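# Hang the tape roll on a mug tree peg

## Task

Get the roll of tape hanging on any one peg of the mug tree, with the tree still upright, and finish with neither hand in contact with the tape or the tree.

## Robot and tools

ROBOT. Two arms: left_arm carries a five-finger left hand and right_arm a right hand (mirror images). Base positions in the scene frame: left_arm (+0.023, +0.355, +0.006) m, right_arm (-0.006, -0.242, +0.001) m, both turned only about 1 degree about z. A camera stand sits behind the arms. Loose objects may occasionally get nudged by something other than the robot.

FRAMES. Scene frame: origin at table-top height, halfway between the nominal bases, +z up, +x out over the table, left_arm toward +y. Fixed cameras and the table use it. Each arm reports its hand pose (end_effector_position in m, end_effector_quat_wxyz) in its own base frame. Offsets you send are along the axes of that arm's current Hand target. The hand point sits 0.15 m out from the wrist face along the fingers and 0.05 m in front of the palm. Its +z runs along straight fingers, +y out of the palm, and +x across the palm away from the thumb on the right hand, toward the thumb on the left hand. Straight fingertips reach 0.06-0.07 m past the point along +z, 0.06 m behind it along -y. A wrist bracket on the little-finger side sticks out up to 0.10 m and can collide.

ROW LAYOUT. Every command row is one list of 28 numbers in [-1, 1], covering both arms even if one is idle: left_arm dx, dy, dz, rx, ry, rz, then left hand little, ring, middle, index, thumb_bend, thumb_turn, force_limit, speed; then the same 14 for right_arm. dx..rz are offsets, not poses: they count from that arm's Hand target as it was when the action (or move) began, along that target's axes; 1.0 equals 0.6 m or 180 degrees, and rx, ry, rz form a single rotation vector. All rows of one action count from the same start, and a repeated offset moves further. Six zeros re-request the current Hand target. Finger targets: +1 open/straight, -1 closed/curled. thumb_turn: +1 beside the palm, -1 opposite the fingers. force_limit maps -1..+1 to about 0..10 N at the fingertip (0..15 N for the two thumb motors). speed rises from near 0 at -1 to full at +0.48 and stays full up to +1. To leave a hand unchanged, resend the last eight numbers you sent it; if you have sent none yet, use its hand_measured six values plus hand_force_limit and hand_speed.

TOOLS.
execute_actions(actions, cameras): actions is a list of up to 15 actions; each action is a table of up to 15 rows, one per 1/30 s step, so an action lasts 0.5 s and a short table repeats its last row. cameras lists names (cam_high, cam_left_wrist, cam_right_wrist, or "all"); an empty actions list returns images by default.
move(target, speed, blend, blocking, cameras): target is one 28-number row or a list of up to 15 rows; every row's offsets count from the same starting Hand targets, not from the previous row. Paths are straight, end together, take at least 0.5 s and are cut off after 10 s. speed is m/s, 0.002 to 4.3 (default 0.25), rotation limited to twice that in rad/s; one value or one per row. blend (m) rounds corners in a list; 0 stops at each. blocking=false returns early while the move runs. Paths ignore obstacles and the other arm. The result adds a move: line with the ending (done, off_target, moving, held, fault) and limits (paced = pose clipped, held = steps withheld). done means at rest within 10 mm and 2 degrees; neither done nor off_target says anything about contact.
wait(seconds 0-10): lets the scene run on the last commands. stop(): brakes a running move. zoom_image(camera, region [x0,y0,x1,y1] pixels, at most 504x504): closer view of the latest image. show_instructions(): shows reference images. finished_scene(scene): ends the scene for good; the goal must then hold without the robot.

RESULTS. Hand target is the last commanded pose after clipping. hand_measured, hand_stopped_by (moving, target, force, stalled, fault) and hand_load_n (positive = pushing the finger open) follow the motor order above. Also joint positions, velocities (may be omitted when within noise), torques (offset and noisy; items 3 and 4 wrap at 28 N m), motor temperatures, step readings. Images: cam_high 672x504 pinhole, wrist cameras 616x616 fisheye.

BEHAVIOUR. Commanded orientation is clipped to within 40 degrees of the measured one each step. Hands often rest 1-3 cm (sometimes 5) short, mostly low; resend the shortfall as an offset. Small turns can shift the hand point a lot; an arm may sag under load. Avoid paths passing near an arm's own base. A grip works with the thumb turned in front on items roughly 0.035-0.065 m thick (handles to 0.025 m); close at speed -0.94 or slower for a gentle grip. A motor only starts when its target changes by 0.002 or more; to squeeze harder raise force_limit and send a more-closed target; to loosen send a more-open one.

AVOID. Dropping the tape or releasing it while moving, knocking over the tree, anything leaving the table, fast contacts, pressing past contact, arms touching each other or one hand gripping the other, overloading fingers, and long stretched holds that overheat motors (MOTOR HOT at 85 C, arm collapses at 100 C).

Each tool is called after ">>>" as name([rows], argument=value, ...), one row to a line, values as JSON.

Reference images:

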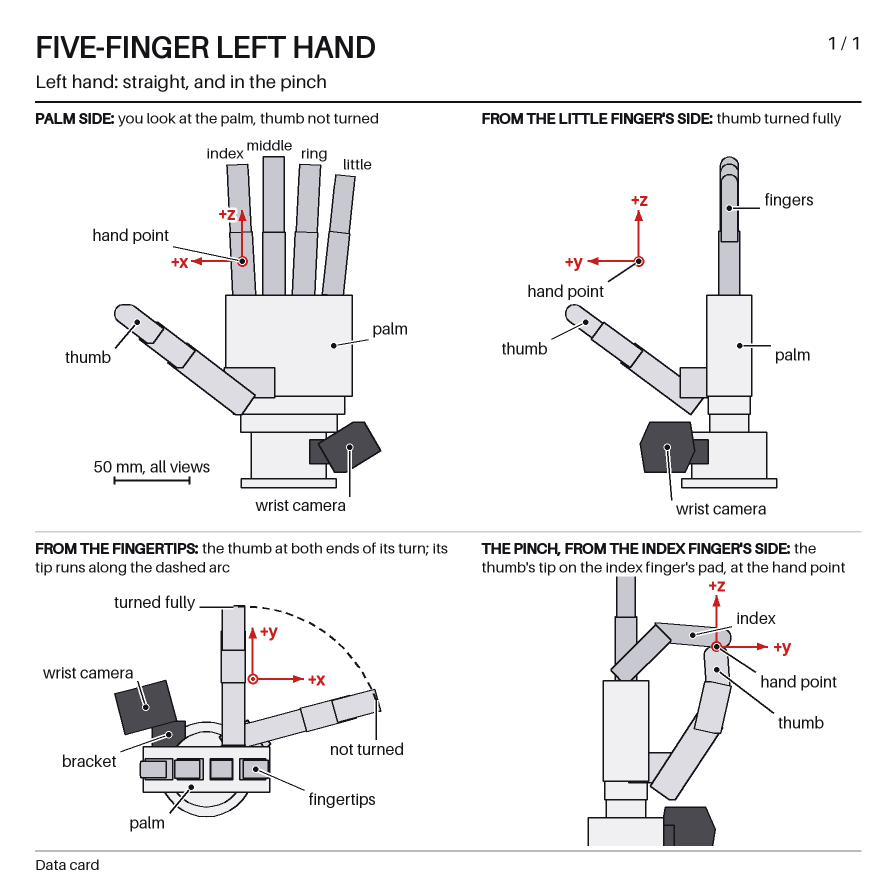

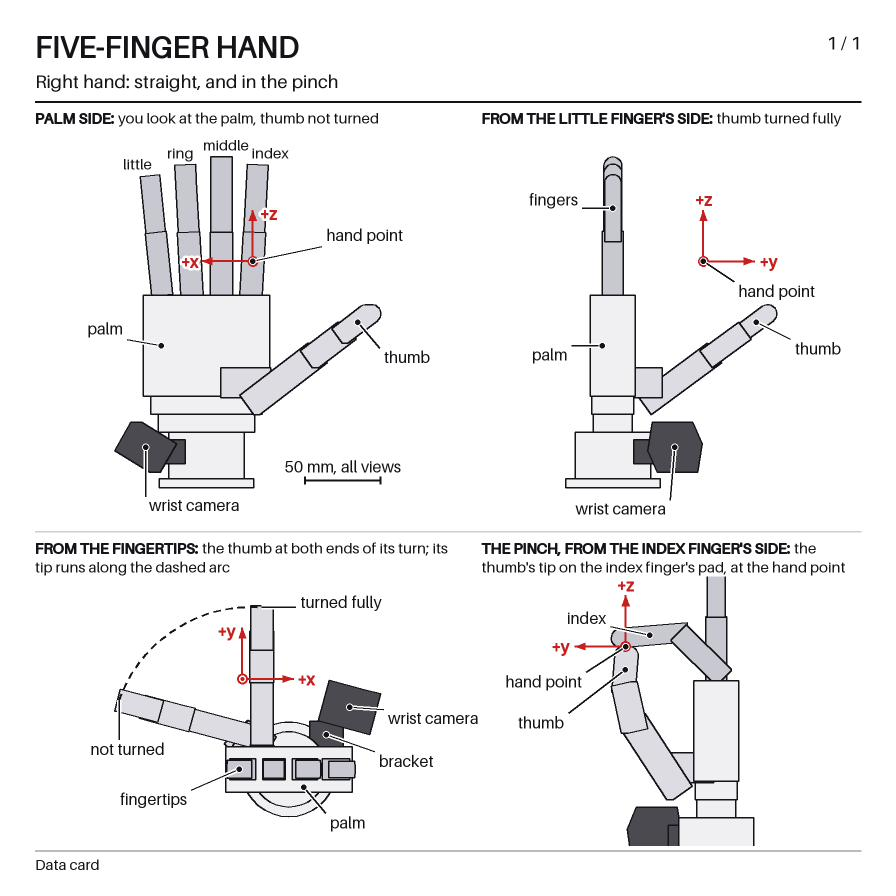

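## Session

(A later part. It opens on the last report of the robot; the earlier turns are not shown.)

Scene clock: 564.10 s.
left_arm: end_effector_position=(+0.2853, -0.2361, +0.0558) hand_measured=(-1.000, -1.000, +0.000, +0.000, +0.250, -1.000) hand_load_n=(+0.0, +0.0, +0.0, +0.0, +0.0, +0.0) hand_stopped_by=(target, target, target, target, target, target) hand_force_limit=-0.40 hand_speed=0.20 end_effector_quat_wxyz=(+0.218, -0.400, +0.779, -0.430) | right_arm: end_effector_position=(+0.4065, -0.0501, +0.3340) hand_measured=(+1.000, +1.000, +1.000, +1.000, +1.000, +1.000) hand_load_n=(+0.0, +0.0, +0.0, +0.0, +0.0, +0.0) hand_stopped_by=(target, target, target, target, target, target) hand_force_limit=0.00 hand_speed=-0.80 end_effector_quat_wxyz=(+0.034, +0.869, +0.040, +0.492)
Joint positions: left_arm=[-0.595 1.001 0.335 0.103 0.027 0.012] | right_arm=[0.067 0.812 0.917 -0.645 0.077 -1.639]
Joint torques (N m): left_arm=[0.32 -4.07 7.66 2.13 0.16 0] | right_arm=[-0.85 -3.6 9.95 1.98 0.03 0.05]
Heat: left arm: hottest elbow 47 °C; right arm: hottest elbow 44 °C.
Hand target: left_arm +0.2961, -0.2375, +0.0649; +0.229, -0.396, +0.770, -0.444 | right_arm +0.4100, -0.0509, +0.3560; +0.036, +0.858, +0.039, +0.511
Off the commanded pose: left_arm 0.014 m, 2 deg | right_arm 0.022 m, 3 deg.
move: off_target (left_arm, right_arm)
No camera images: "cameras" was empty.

>>> move(target=[-0.0087,0.0608,0.0348,0,0,0,-1,-1,0,0,0.25,-1,-0.4,0.2,0,0,0,0,0,0,1,1,1,1,1,1,0,-0.8], cameras=["cam_high","cam_left_wrist"], speed=0.15)

>>> zoom_image(camera="cam_left_wrist", region=[220, 150, 440, 370])

>>> zoom_image(camera="cam_high", region=[330, 180, 460, 310])

Scene clock: 570.53 s.
left_arm: end_effector_position=(+0.2892, -0.2333, +0.0161) hand_measured=(-1.000, -1.000, +0.000, +0.000, +0.250, -1.000) hand_load_n=(+0.0, +0.0, +0.0, +0.0, +0.0, +0.0) hand_stopped_by=(target, target, target, target, target, target) hand_force_limit=-0.40 hand_speed=0.20 end_effector_quat_wxyz=(+0.217, -0.404, +0.776, -0.433) | right_arm: end_effector_position=(+0.4065, -0.0501, +0.3340) hand_measured=(+1.000, +1.000, +1.000, +1.000, +1.000, +1.000) hand_load_n=(+0.0, +0.0, +0.0, +0.0, +0.0, +0.0) hand_stopped_by=(target, target, target, target, target, target) hand_force_limit=0.00 hand_speed=-0.80 end_effector_quat_wxyz=(+0.034, +0.869, +0.040, +0.492)
Joint positions: left_arm=[-0.573 1.163 0.278 0.325 0.045 0.014] | right_arm=[0.067 0.812 0.917 -0.645 0.077 -1.639]
Joint torques (N m): left_arm=[0.44 -5.01 6.31 2.17 0.19 0.08] | right_arm=[-0.21 -3.49 10.04 2 0.01 0.01]
Heat: left arm: hottest elbow 47 °C; right arm: hottest elbow 44 °C.
Hand target: left_arm +0.2991, -0.2331, +0.0229; +0.229, -0.396, +0.770, -0.444 | right_arm +0.4100, -0.0509, +0.3560; +0.036, +0.858, +0.039, +0.511
Off the commanded pose: left_arm 0.012 m, 2 deg | right_arm 0.022 m, 3 deg.
move: off_target (left_arm, right_arm)
Images, in order (width x height): cam_high 672x504, cam_left_wrist 616x616.

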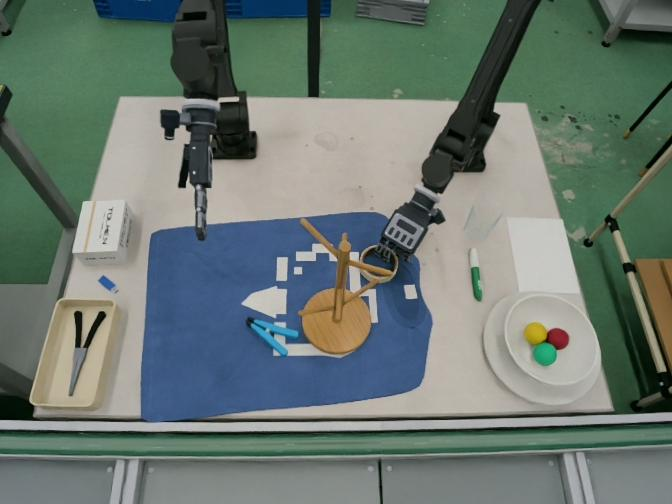

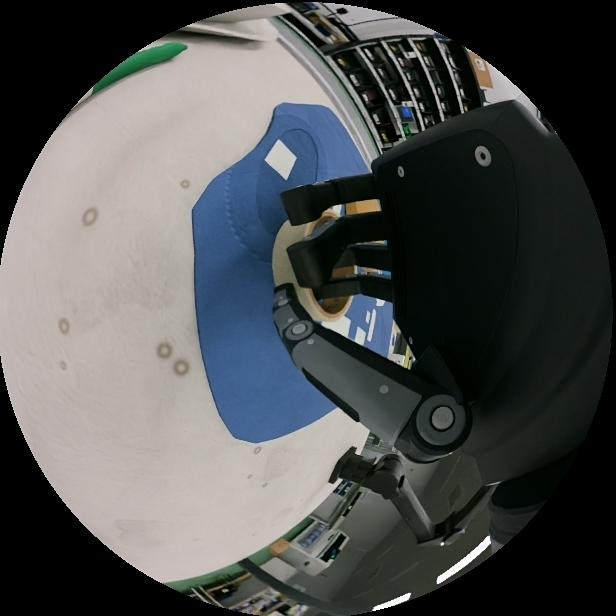

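Scaled by 2.291 from the camera's 616x616 image, which has a finer 880x880 frame.

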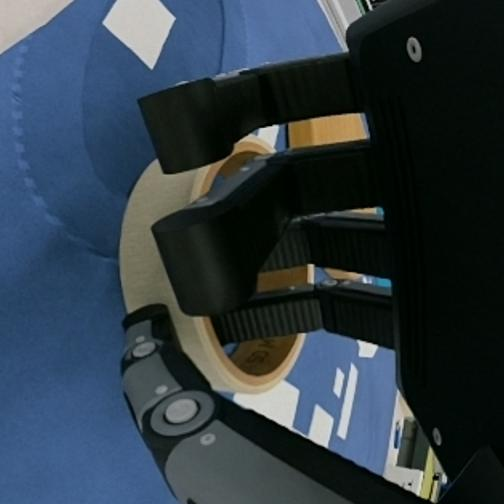

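Scaled by 3.877 from the camera's 672x504 image, which has a finer 960x720 frame.

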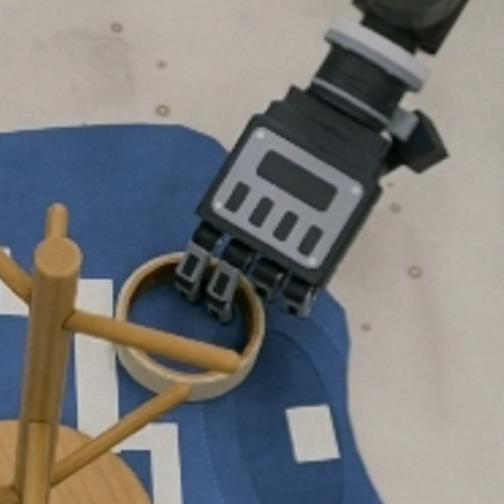

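>>> move(target=[0,0,0,0,0,0,-1,-1,-0.5,-0.5,-0.2,-1,-0.3,-0.85,0,0,0,0,0,0,1,1,1,1,1,1,0,-0.8], cameras=["cam_high","cam_left_wrist"], speed=0.15)

>>> zoom_image(camera="cam_left_wrist", region=[220, 150, 440, 370])

>>> zoom_image(camera="cam_high", region=[330, 180, 460, 310])

Scene clock: 580.33 s.
left_arm: end_effector_position=(+0.2894, -0.2338, +0.0162) hand_measured=(-1.000, -1.000, -0.108, -0.108, +0.192, -1.000) hand_load_n=(+0.0, +0.0, +4.5, +4.5, +5.0, +0.0) hand_stopped_by=(target, target, force, force, force, target) hand_force_limit=-0.30 hand_speed=-0.85 end_effector_quat_wxyz=(+0.217, -0.403, +0.776, -0.434) | right_arm: end_effector_position=(+0.4065, -0.0501, +0.3340) hand_measured=(+1.000, +1.000, +1.000, +1.000, +1.000, +1.000) hand_load_n=(+0.0, +0.0, +0.0, +0.0, +0.0, +0.0) hand_stopped_by=(target, target, target, target, target, target) hand_force_limit=0.00 hand_speed=-0.80 end_effector_quat_wxyz=(+0.034, +0.869, +0.040, +0.492)
Joint positions: left_arm=[-0.573 1.165 0.278 0.328 0.047 0.014] | right_arm=[0.067 0.812 0.917 -0.645 0.077 -1.639]
Joint torques (N m): left_arm=[0.38 -4.84 6.41 2.15 0.16 0.11] | right_arm=[-0.67 -3.37 9.96 2.03 0.04 0]
Heat: left arm: hottest elbow 47 °C; right arm: hottest elbow 45 °C.
Hand target: left_arm +0.2991, -0.2331, +0.0229; +0.229, -0.396, +0.770, -0.444 | right_arm +0.4100, -0.0509, +0.3560; +0.036, +0.858, +0.039, +0.511
Off the commanded pose: left_arm 0.012 m, 2 deg | right_arm 0.022 m, 3 deg.
move: off_target (left_arm, right_arm)
Images, in order (width x height): cam_high 672x504, cam_left_wrist 616x616.

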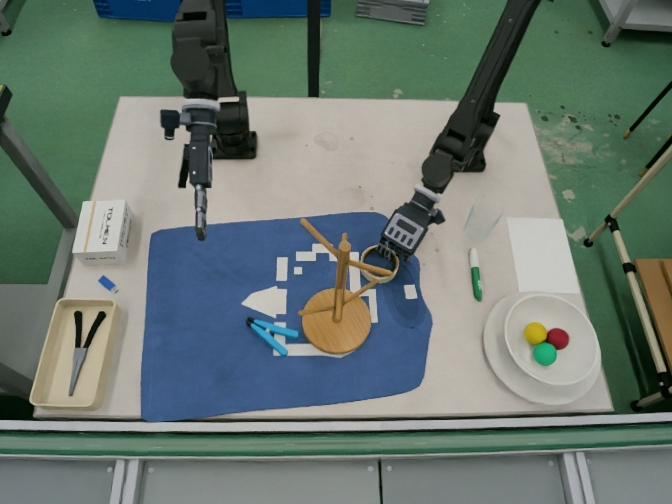

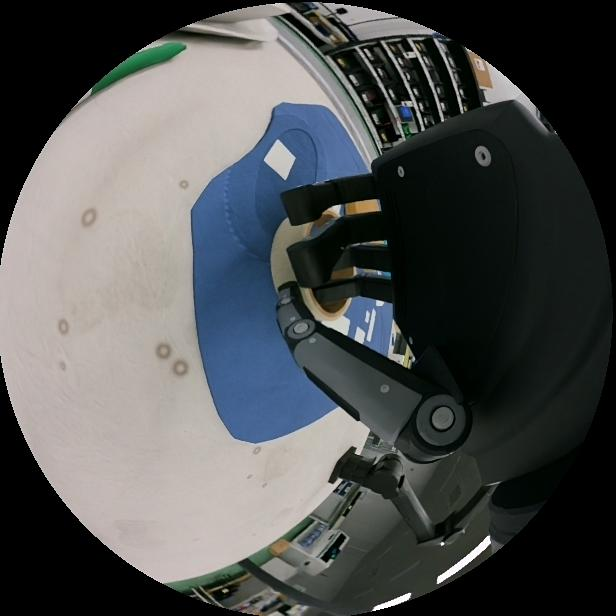

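Scaled by 2.291 from the camera's 616x616 image, which has a finer 880x880 frame.

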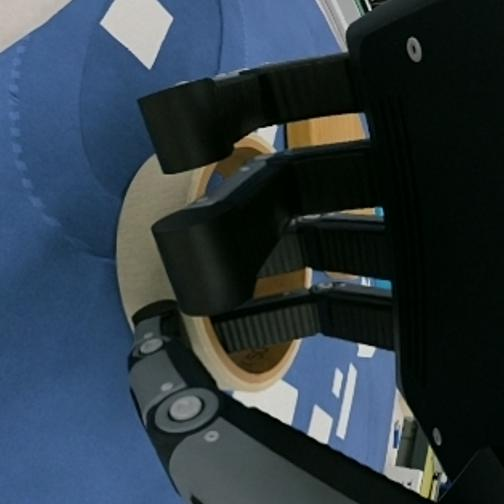

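Scaled by 3.877 from the camera's 672x504 image, which has a finer 960x720 frame.

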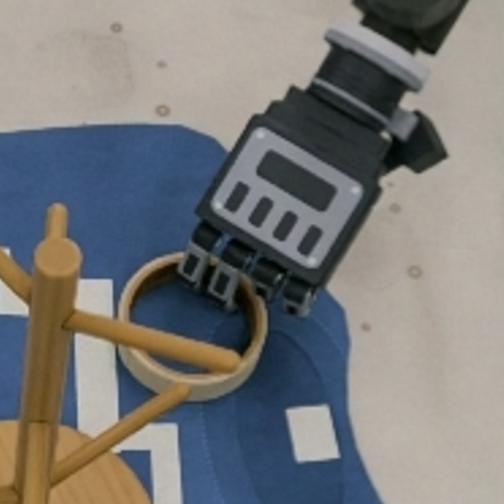

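>>> move([
  [0,0,0,0,0,0,-1,-1,-0.55,-0.55,-0.3,-1,0.3,-0.9,0,0,0,0,0,0,1,1,1,1,1,1,0,-0.8],
  [0,-0.1443,-0.0833,0,0,0,-1,-1,-0.55,-0.55,-0.3,-1,0.3,-0.9,0,0,0,0,0,0,1,1,1,1,1,1,0,-0.8],
], cameras=["cam_high","cam_left_wrist"], speed=0.12)

>>> zoom_image(camera="cam_left_wrist", region=[220, 150, 440, 370])

>>> zoom_image(camera="cam_high", region=[330, 180, 460, 310])

Scene clock: 589.73 s.
left_arm: end_effector_position=(+0.2776, -0.2262, +0.0865) hand_measured=(-1.000, -1.000, -0.114, -0.116, +0.174, -1.000) hand_load_n=(+0.0, +0.0, +6.5, +6.5, +1.5, +0.0) hand_stopped_by=(target, target, force, force, force, target) hand_force_limit=0.30 hand_speed=-0.90 end_effector_quat_wxyz=(+0.210, -0.407, +0.782, -0.422) | right_arm: end_effector_position=(+0.4065, -0.0501, +0.3340) hand_measured=(+1.000, +1.000, +1.000, +1.000, +1.000, +1.000) hand_load_n=(+0.0, +0.0, +0.0, +0.0, +0.0, +0.0) hand_stopped_by=(target, target, target, target, target, target) hand_force_limit=0.00 hand_speed=-0.80 end_effector_quat_wxyz=(+0.034, +0.869, +0.040, +0.492)
Joint positions: left_arm=[-0.573 0.874 0.385 -0.102 0.047 0.014] | right_arm=[0.067 0.812 0.917 -0.645 0.077 -1.639]
Joint torques (N m): left_arm=[0.15 -4.66 12.98 0.55 0.08 0.08] | right_arm=[-0.32 -3.72 9.87 2.03 0 0.02]
Heat: left arm: hottest elbow 47 °C; right arm: hottest elbow 45 °C.
Hand target: left_arm +0.2990, -0.2332, +0.1229; +0.229, -0.396, +0.770, -0.444 | right_arm +0.4100, -0.0509, +0.3560; +0.036, +0.858, +0.039, +0.511
Off the commanded pose: left_arm 0.043 m, 4 deg | right_arm 0.022 m, 3 deg.
move: off_target (left_arm, right_arm)
Images, in order (width x height): cam_high 672x504, cam_left_wrist 616x616.

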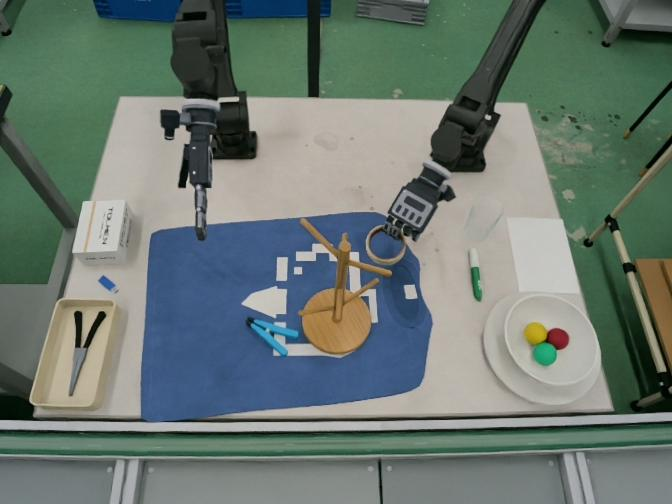

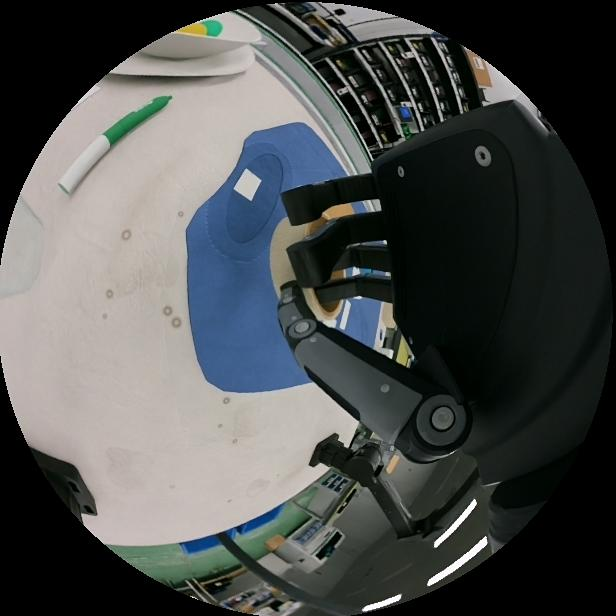

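Scaled by 2.291 from the camera's 616x616 image, which has a finer 880x880 frame.

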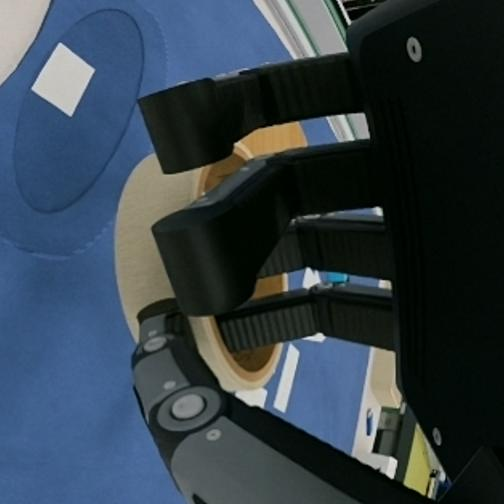

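Scaled by 3.877 from the camera's 672x504 image, which has a finer 960x720 frame.

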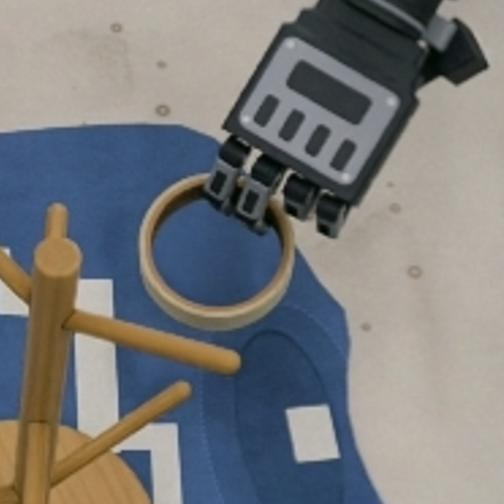

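>>> move(target=[-0.3258,-0.296,-0.2107,0.0108,0.2405,-0.4382,-1,-1,-0.55,-0.55,-0.3,-1,0.3,-0.9,0,0,0,0,0,0,1,1,1,1,1,1,0,-0.8], cameras=["cam_high","cam_left_wrist"], speed=0.2)

Scene clock: 655.27 s.
left_arm: end_effector_position=(+0.3955, -0.0664, +0.3324) hand_measured=(-1.000, -1.000, -0.114, -0.116, +0.174, -1.000) hand_load_n=(+0.0, +0.0, +6.0, +6.5, +2.0, +0.5) hand_stopped_by=(target, target, force, force, force, target) hand_force_limit=0.30 hand_speed=-0.90 end_effector_quat_wxyz=(+0.376, +0.614, -0.379, +0.582) | right_arm: end_effector_position=(+0.4065, -0.0501, +0.3340) hand_measured=(+1.000, +1.000, +1.000, +1.000, +1.000, +1.000) hand_load_n=(+0.0, +0.0, +0.0, +0.0, +0.0, +0.0) hand_stopped_by=(target, target, target, target, target, target) hand_force_limit=0.00 hand_speed=-0.80 end_effector_quat_wxyz=(+0.034, +0.869, +0.040, +0.492)
Joint positions: left_arm=[0.357 1.291 0.819 0.033 1.475 -1.155] | right_arm=[0.067 0.812 0.917 -0.645 0.077 -1.639]
Joint torques (N m): left_arm=[0.44 -9.64 7.88 1.58 0.27 -0.32] | right_arm=[-1.14 -3.55 10.03 1.85 0.02 0]
Motor temperatures (°C): left_arm=[33 37 51 36 31 31] | right_arm=[32 36 45 31 30 31]
Heat: left arm: hottest elbow 51 °C; right arm: hottest elbow 45 °C.
Hand target: left_arm +0.3957, -0.0625, +0.3402; +0.369, +0.603, -0.371, +0.603 | right_arm +0.4100, -0.0509, +0.3560; +0.036, +0.858, +0.039, +0.511
Off the commanded pose: left_arm 0.009 m, 3 deg | right_arm 0.022 m, 3 deg.
move: off_target (left_arm, right_arm)
Images, in order (width x height): cam_high 672x504, cam_left_wrist 616x616.

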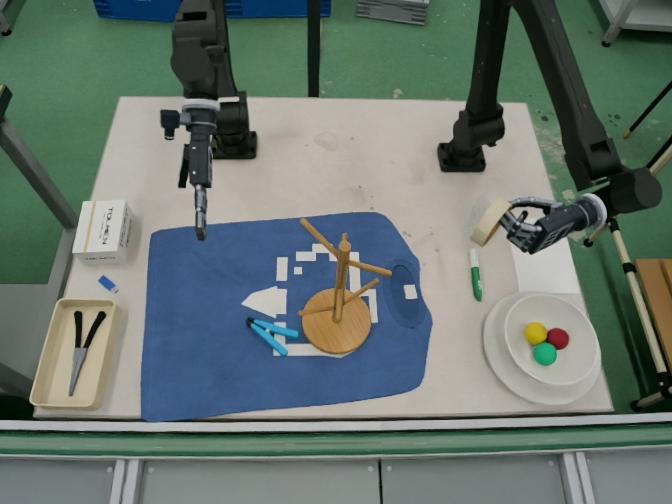

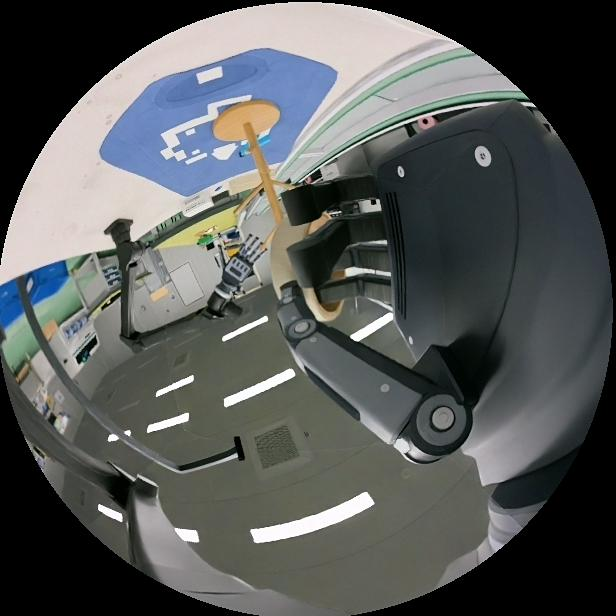

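>>> zoom_image(camera="cam_high", region=[440, 170, 640, 290])

>>> zoom_image(camera="cam_left_wrist", region=[160, 60, 400, 340])

Scaled by 2.520 from the camera's 672x504 image, which has a finer 960x720 frame.

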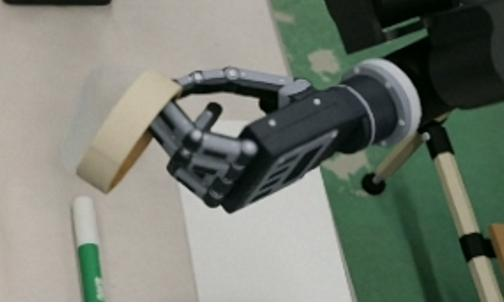

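Scaled by 1.800 from the camera's 616x616 image, which has a finer 880x880 frame.

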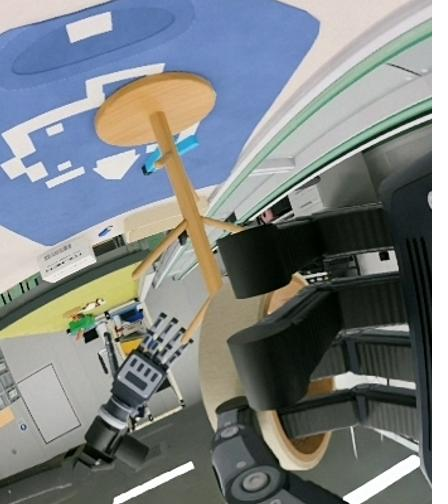

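>>> move(target=[0.0133,-0.1315,0.2235,0,0,0,-1,-1,-0.55,-0.55,-0.3,-1,0.3,-0.9,0,0,0,0,0,0,1,1,1,1,1,1,0,-0.8], cameras=["cam_high","cam_left_wrist"], speed=0.15)

>>> zoom_image(camera="cam_high", region=[280, 190, 480, 350])

>>> zoom_image(camera="cam_left_wrist", region=[120, 60, 400, 340])

Scene clock: 694.83 s.
left_arm: end_effector_position=(+0.5159, -0.1451, +0.3185) hand_measured=(-1.000, -1.000, -0.114, -0.116, +0.174, -1.000) hand_load_n=(+0.0, +0.0, +6.0, +6.5, +2.5, +0.5) hand_stopped_by=(target, target, force, force, force, target) hand_force_limit=0.30 hand_speed=-0.90 end_effector_quat_wxyz=(+0.381, +0.626, -0.355, +0.581) | right_arm: end_effector_position=(+0.4065, -0.0501, +0.3340) hand_measured=(+1.000, +1.000, +1.000, +1.000, +1.000, +1.000) hand_load_n=(+0.0, +0.0, +0.0, +0.0, +0.0, +0.0) hand_stopped_by=(target, target, target, target, target, target) hand_force_limit=0.00 hand_speed=-0.80 end_effector_quat_wxyz=(+0.034, +0.869, +0.040, +0.492)
Joint positions: left_arm=[0.116 1.57 0.985 0.484 1.211 -1.542] | right_arm=[0.067 0.812 0.917 -0.645 0.077 -1.639]
Joint torques (N m): left_arm=[-1.08 -12.28 11.95 1.76 -0.04 -0.33] | right_arm=[-0.38 -3.25 10 1.91 0 0.03]
Heat: left arm: hottest elbow 50 °C; right arm: hottest elbow 45 °C.
Hand target: left_arm +0.5267, -0.1464, +0.3482; +0.369, +0.603, -0.371, +0.603 | right_arm +0.4100, -0.0509, +0.3560; +0.036, +0.858, +0.039, +0.511
Off the commanded pose: left_arm 0.032 m, 4 deg | right_arm 0.022 m, 3 deg.
move: off_target (left_arm, right_arm)
Images, in order (width x height): cam_high 672x504, cam_left_wrist 616x616.

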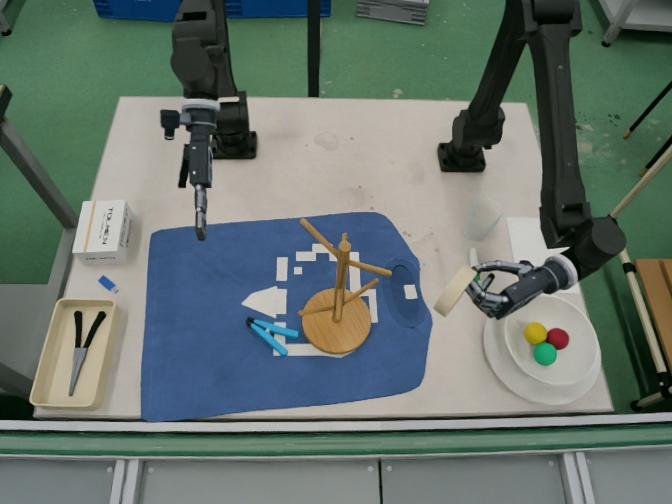

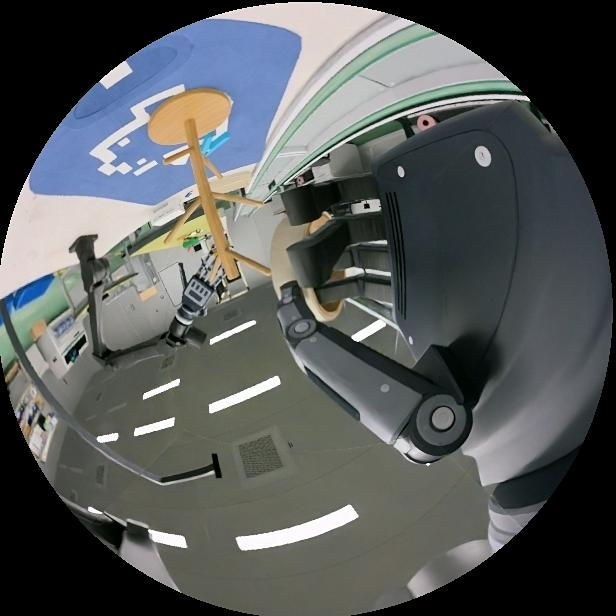

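Scaled by 2.520 from the camera's 672x504 image, which has a finer 960x720 frame.

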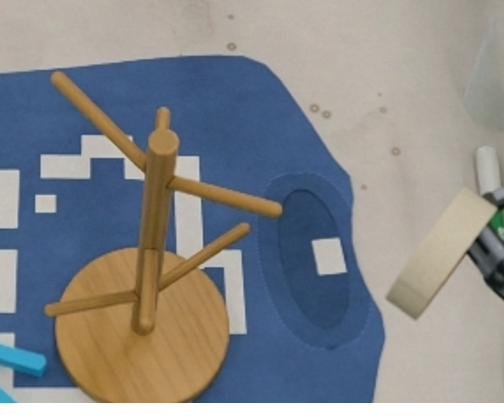

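Scaled by 1.800 from the camera's 616x616 image, which has a finer 880x880 frame.

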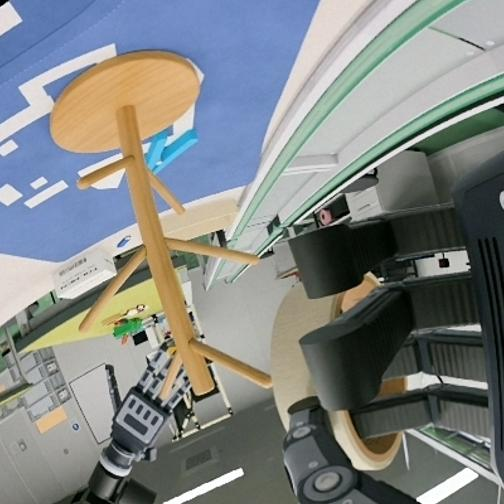

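>>> move(target=[0.0155,0.1014,0.0803,0,0,0,-1,-1,-0.55,-0.55,-0.3,-1,0.3,-0.9,0,0,0,0,0,0,1,1,1,1,1,1,0,-0.8], cameras=["cam_high","cam_left_wrist"], speed=0.1)

>>> zoom_image(camera="cam_high", region=[320, 210, 480, 340])

>>> zoom_image(camera="cam_left_wrist", region=[160, 160, 360, 360])

Scene clock: 783.10 s.
left_arm: end_effector_position=(+0.4999, -0.2150, +0.3371) hand_measured=(-1.000, -1.000, -0.114, -0.116, +0.174, -1.000) hand_load_n=(+0.0, +0.0, +6.0, +6.5, +2.5, +0.0) hand_stopped_by=(target, target, force, force, force, target) hand_force_limit=0.30 hand_speed=-0.90 end_effector_quat_wxyz=(+0.371, +0.617, -0.366, +0.590) | right_arm: end_effector_position=(+0.4065, -0.0501, +0.3340) hand_measured=(+1.000, +1.000, +1.000, +1.000, +1.000, +1.000) hand_load_n=(+0.0, +0.0, +0.0, +0.0, +0.5, +0.0) hand_stopped_by=(target, target, target, target, target, target) hand_force_limit=0.00 hand_speed=-0.80 end_effector_quat_wxyz=(+0.034, +0.869, +0.040, +0.492)
Joint positions: left_arm=[-0.03 1.501 0.956 0.484 1.065 -1.545] | right_arm=[0.067 0.812 0.917 -0.645 0.077 -1.639]
Joint torques (N m): left_arm=[-1.38 -13.27 7.98 1.59 -0.07 -0.32] | right_arm=[-0.15 -3.49 9.96 1.91 0.03 0.04]
Heat: left arm: hottest elbow 51 °C; right arm: hottest elbow 46 °C.
Hand target: left_arm +0.4943, -0.2169, +0.3573; +0.369, +0.603, -0.371, +0.603 | right_arm +0.4100, -0.0509, +0.3560; +0.036, +0.858, +0.039, +0.511
Off the commanded pose: left_arm 0.021 m, 2 deg | right_arm 0.022 m, 3 deg.
move: off_target (left_arm, right_arm)
Images, in order (width x height): cam_high 672x504, cam_left_wrist 616x616.

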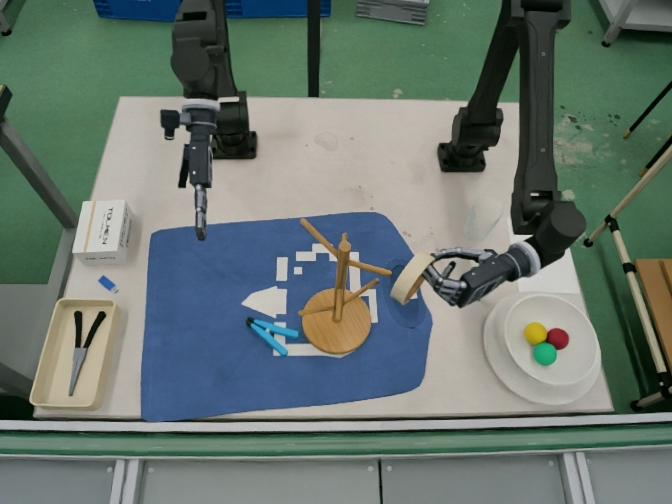

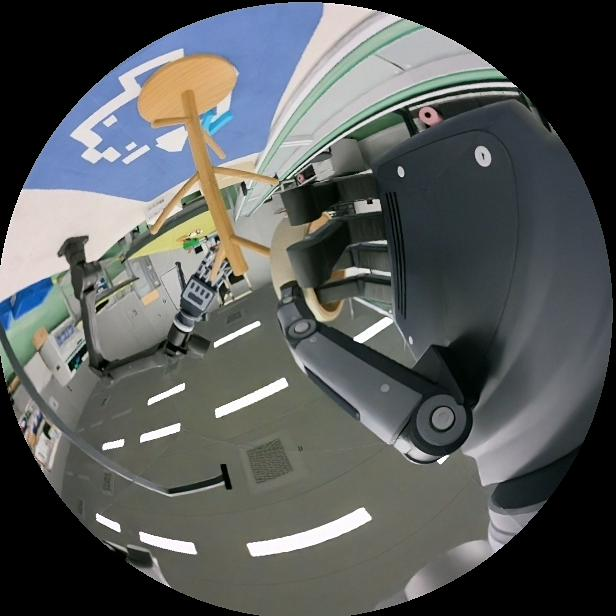

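Scaled by 3.150 from the camera's 672x504 image, which has a finer 960x720 frame.

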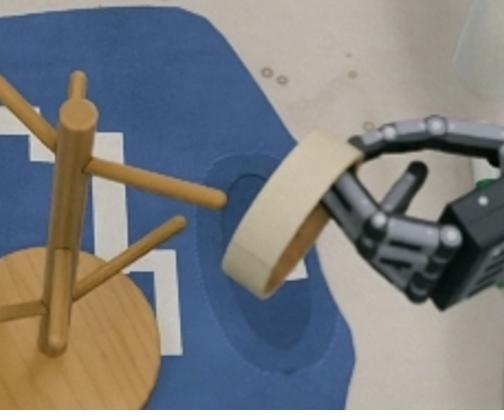

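Scaled by 2.520 from the camera's 616x616 image, which has a finer 880x880 frame.

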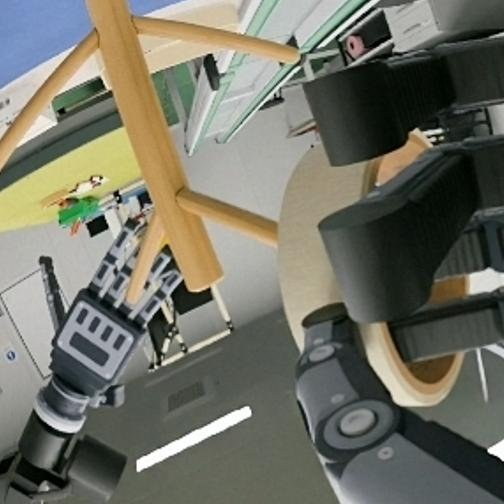

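>>> move(target=[-0.02,0.0708,0.029,0,0,0,-1,-1,-0.55,-0.55,-0.3,-1,0.3,-0.9,0,0,0,0,0,0,1,1,1,1,1,1,0,-0.8], cameras=["cam_high","cam_left_wrist"], speed=0.08)

>>> zoom_image(camera="cam_high", region=[320, 210, 480, 340])

>>> zoom_image(camera="cam_left_wrist", region=[160, 160, 360, 360])

Scene clock: 805.70 s.
left_arm: end_effector_position=(+0.4696, -0.2504, +0.3234) hand_measured=(-1.000, -1.000, -0.114, -0.116, +0.174, -1.000) hand_load_n=(+0.0, +0.0, +6.0, +6.5, +2.0, +0.0) hand_stopped_by=(target, target, force, force, force, target) hand_force_limit=0.30 hand_speed=-0.90 end_effector_quat_wxyz=(+0.372, +0.621, -0.366, +0.585) | right_arm: end_effector_position=(+0.4065, -0.0501, +0.3340) hand_measured=(+1.000, +1.000, +1.000, +1.000, +1.000, +1.000) hand_load_n=(+0.0, +0.0, +0.0, +0.0, +0.0, +0.0) hand_stopped_by=(target, target, target, target, target, target) hand_force_limit=0.00 hand_speed=-0.80 end_effector_quat_wxyz=(+0.034, +0.869, +0.040, +0.492)
Joint positions: left_arm=[-0.113 1.45 0.865 0.514 0.984 -1.545] | right_arm=[0.067 0.812 0.917 -0.645 0.077 -1.639]
Joint torques (N m): left_arm=[-1.26 -12.57 7.88 1.98 -0.07 -0.34] | right_arm=[-0.5 -3.66 10 1.85 0.01 0.06]
Heat: left arm: hottest elbow 49 °C; right arm: hottest elbow 46 °C.
Hand target: left_arm +0.4643, -0.2516, +0.3452; +0.369, +0.603, -0.371, +0.603 | right_arm +0.4100, -0.0509, +0.3560; +0.036, +0.858, +0.039, +0.511
Off the commanded pose: left_arm 0.023 m, 3 deg | right_arm 0.022 m, 3 deg.
move: off_target (left_arm, right_arm)
Images, in order (width x height): cam_high 672x504, cam_left_wrist 616x616.

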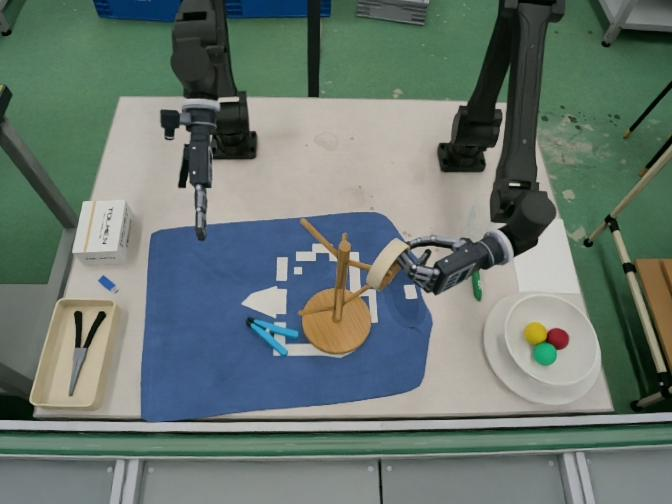

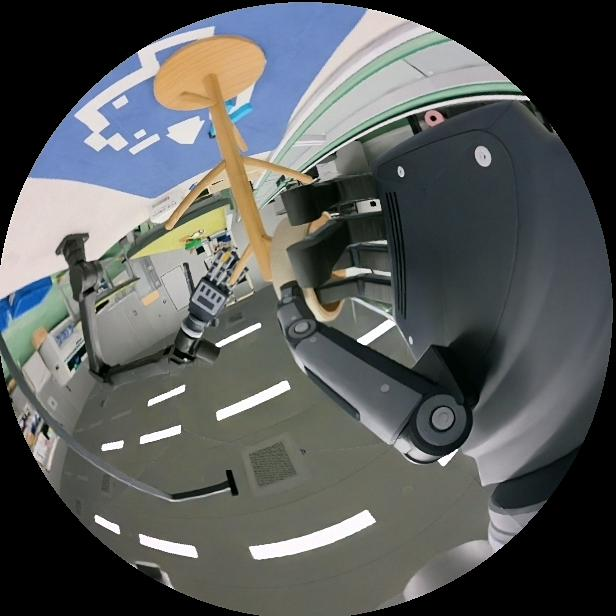

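Scaled by 3.150 from the camera's 672x504 image, which has a finer 960x720 frame.

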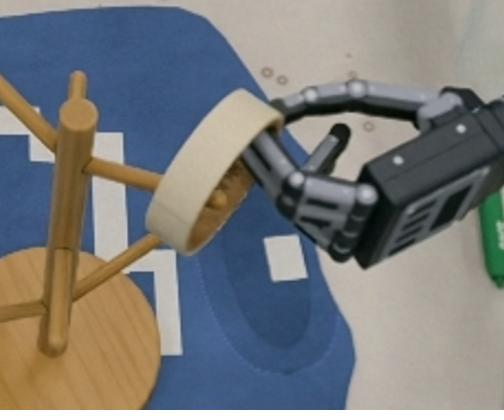

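Scaled by 2.520 from the camera's 616x616 image, which has a finer 880x880 frame.

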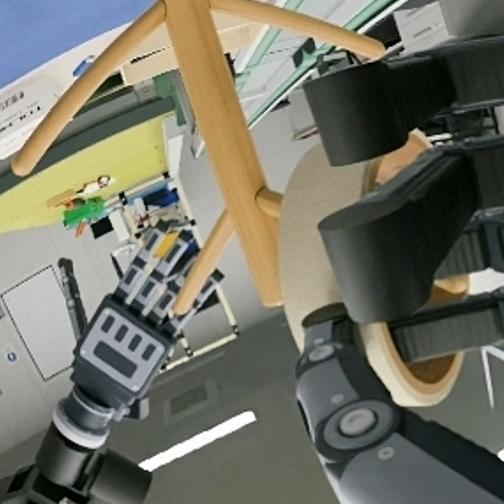

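>>> move([
  [-0.0133,0.0311,0.0197,0,0,0,-1,-1,-0.55,-0.55,-0.3,-1,0.3,-0.9,0,0,0,0,0,0,1,1,1,1,1,1,0,-0.8],
  [-0.055,0.0311,0.0197,0,0,0,-1,-1,-0.55,-0.55,-0.3,-1,0.3,-0.9,0,0,0,0,0,0,1,1,1,1,1,1,0,-0.8],
], cameras=["cam_high","cam_left_wrist"], speed=0.06)

>>> zoom_image(camera="cam_high", region=[320, 210, 480, 340])

>>> zoom_image(camera="cam_left_wrist", region=[160, 160, 360, 360])

Scene clock: 821.27 s.
left_arm: end_effector_position=(+0.4538, -0.2682, +0.3010) hand_measured=(-1.000, -1.000, -0.114, -0.116, +0.174, -1.000) hand_load_n=(+0.0, +0.0, +6.0, +7.0, +2.5, +0.5) hand_stopped_by=(target, target, force, force, force, target) hand_force_limit=0.30 hand_speed=-0.90 end_effector_quat_wxyz=(+0.367, +0.615, -0.370, +0.592) | right_arm: end_effector_position=(+0.4065, -0.0501, +0.3340) hand_measured=(+1.000, +1.000, +1.000, +1.000, +1.000, +1.000) hand_load_n=(+0.0, +0.0, +0.0, +0.0, +0.0, +0.0) hand_stopped_by=(target, target, target, target, target, target) hand_force_limit=0.00 hand_speed=-0.80 end_effector_quat_wxyz=(+0.034, +0.869, +0.040, +0.492)
Joint positions: left_arm=[-0.159 1.463 0.798 0.616 0.937 -1.545] | right_arm=[0.067 0.812 0.917 -0.645 0.077 -1.639]
Joint torques (N m): left_arm=[-1.03 -10.87 7.65 2.03 -0.11 -0.32] | right_arm=[-0.32 -3.25 10 1.94 0.07 0.01]
Heat: left arm: hottest elbow 48 °C; right arm: hottest elbow 46 °C.
Hand target: left_arm +0.4530, -0.2705, +0.3122; +0.369, +0.603, -0.371, +0.603 | right_arm +0.4100, -0.0509, +0.3560; +0.036, +0.858, +0.039, +0.511
Off the commanded pose: left_arm 0.011 m, 2 deg | right_arm 0.022 m, 3 deg.
move: off_target (left_arm, right_arm)
Images, in order (width x height): cam_high 672x504, cam_left_wrist 616x616.

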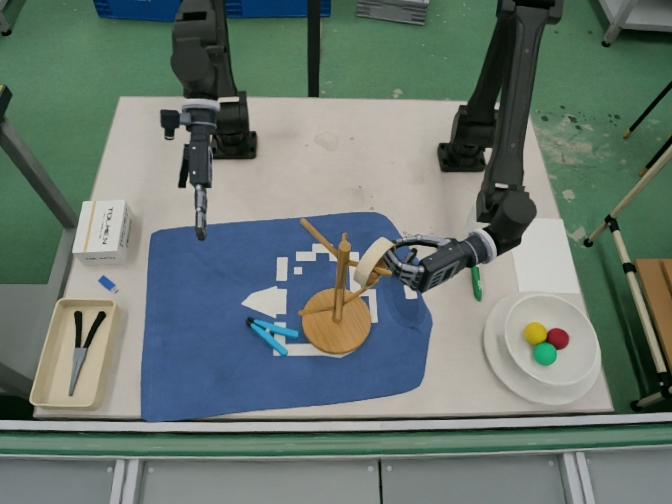

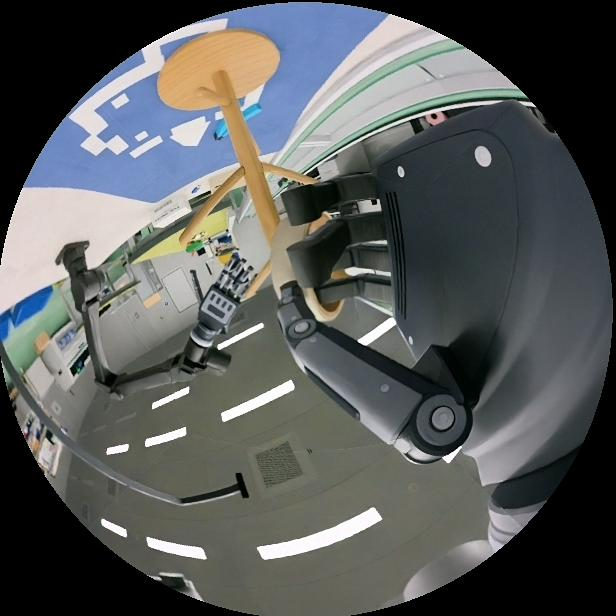

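Scaled by 3.150 from the camera's 672x504 image, which has a finer 960x720 frame.

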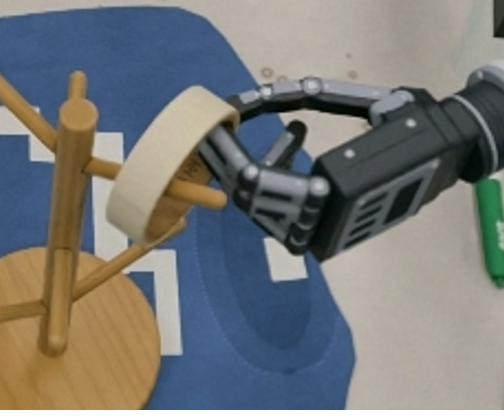

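Scaled by 2.520 from the camera's 616x616 image, which has a finer 880x880 frame.

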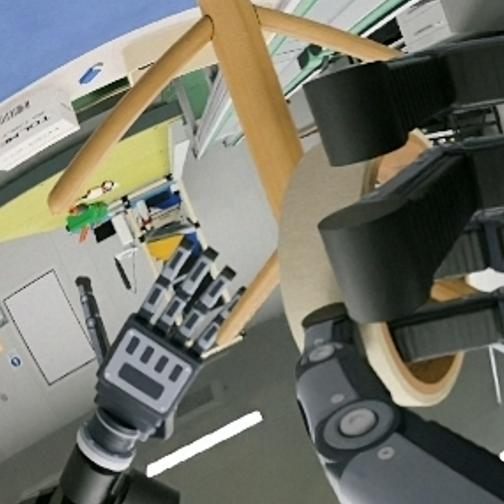

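>>> move(target=[-0.04,0.008,0.003,0,0,0,-1,-1,-0.55,-0.55,-0.3,-1,0.3,-0.9,0,0,0,0,0,0,1,1,1,1,1,1,0,-0.8], cameras=["cam_high","cam_left_wrist"], speed=0.06)

>>> zoom_image(camera="cam_high", region=[320, 210, 480, 340])

>>> zoom_image(camera="cam_left_wrist", region=[160, 160, 360, 360])

Scene clock: 830.50 s.
left_arm: end_effector_position=(+0.4541, -0.2678, +0.2887) hand_measured=(-1.000, -1.000, -0.114, -0.116, +0.174, -1.000) hand_load_n=(+0.0, +0.0, +5.5, +2.0, +2.0, +1.5) hand_stopped_by=(target, target, force, force, force, target) hand_force_limit=0.30 hand_speed=-0.90 end_effector_quat_wxyz=(+0.364, +0.610, -0.365, +0.602) | right_arm: end_effector_position=(+0.4065, -0.0501, +0.3340) hand_measured=(+1.000, +1.000, +1.000, +1.000, +1.000, +1.000) hand_load_n=(+0.0, +0.0, +0.5, +0.0, +0.0, +0.0) hand_stopped_by=(target, target, target, target, target, target) hand_force_limit=0.00 hand_speed=-0.80 end_effector_quat_wxyz=(+0.034, +0.869, +0.040, +0.492)
Joint positions: left_arm=[-0.16 1.493 0.773 0.701 0.923 -1.56] | right_arm=[0.067 0.812 0.917 -0.645 0.077 -1.639]
Joint torques (N m): left_arm=[-1.85 -9.93 6.5 1.85 -0.01 -0.22] | right_arm=[-1.03 -3.96 9.88 1.91 0.05 0.03]
Heat: left arm: hottest elbow 48 °C; right arm: hottest elbow 46 °C.
Hand target: left_arm +0.4496, -0.2742, +0.2882; +0.369, +0.603, -0.371, +0.603 | right_arm +0.4100, -0.0509, +0.3560; +0.036, +0.858, +0.039, +0.511
Off the commanded pose: left_arm 0.008 m, 1 deg | right_arm 0.022 m, 3 deg.
move: off_target (right_arm)
Images, in order (width x height): cam_high 672x504, cam_left_wrist 616x616.

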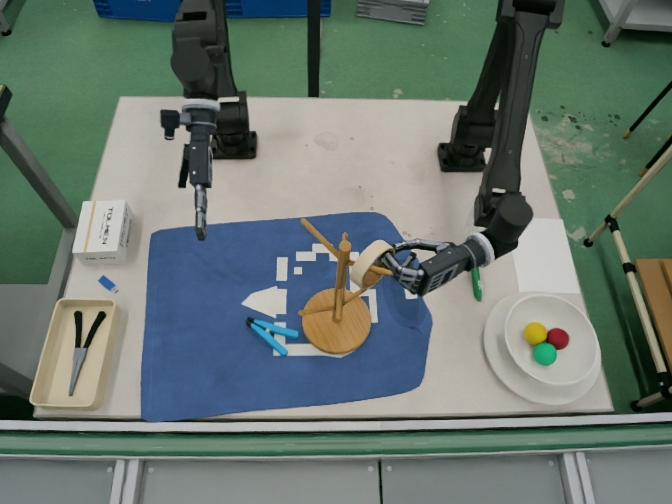

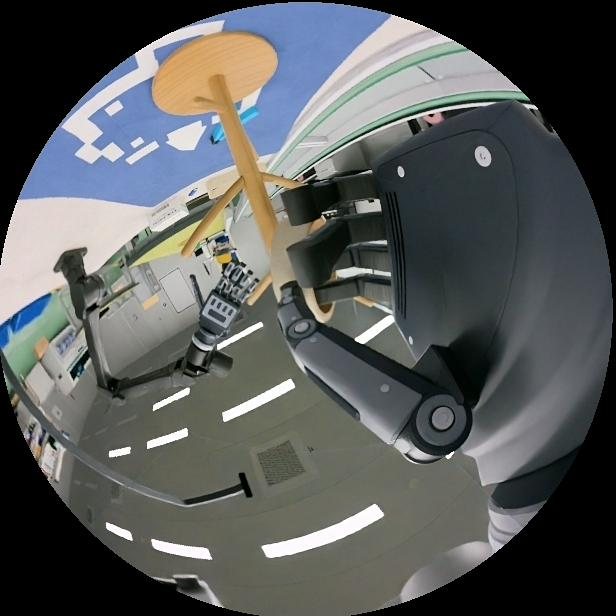

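Scaled by 3.150 from the camera's 672x504 image, which has a finer 960x720 frame.

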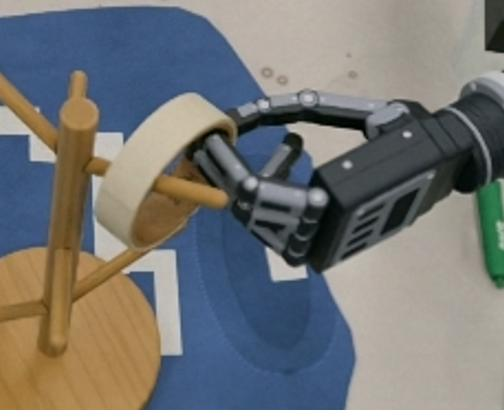

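Scaled by 2.520 from the camera's 616x616 image, which has a finer 880x880 frame.

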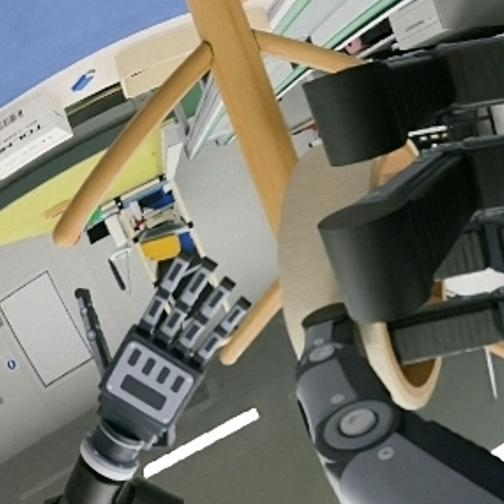

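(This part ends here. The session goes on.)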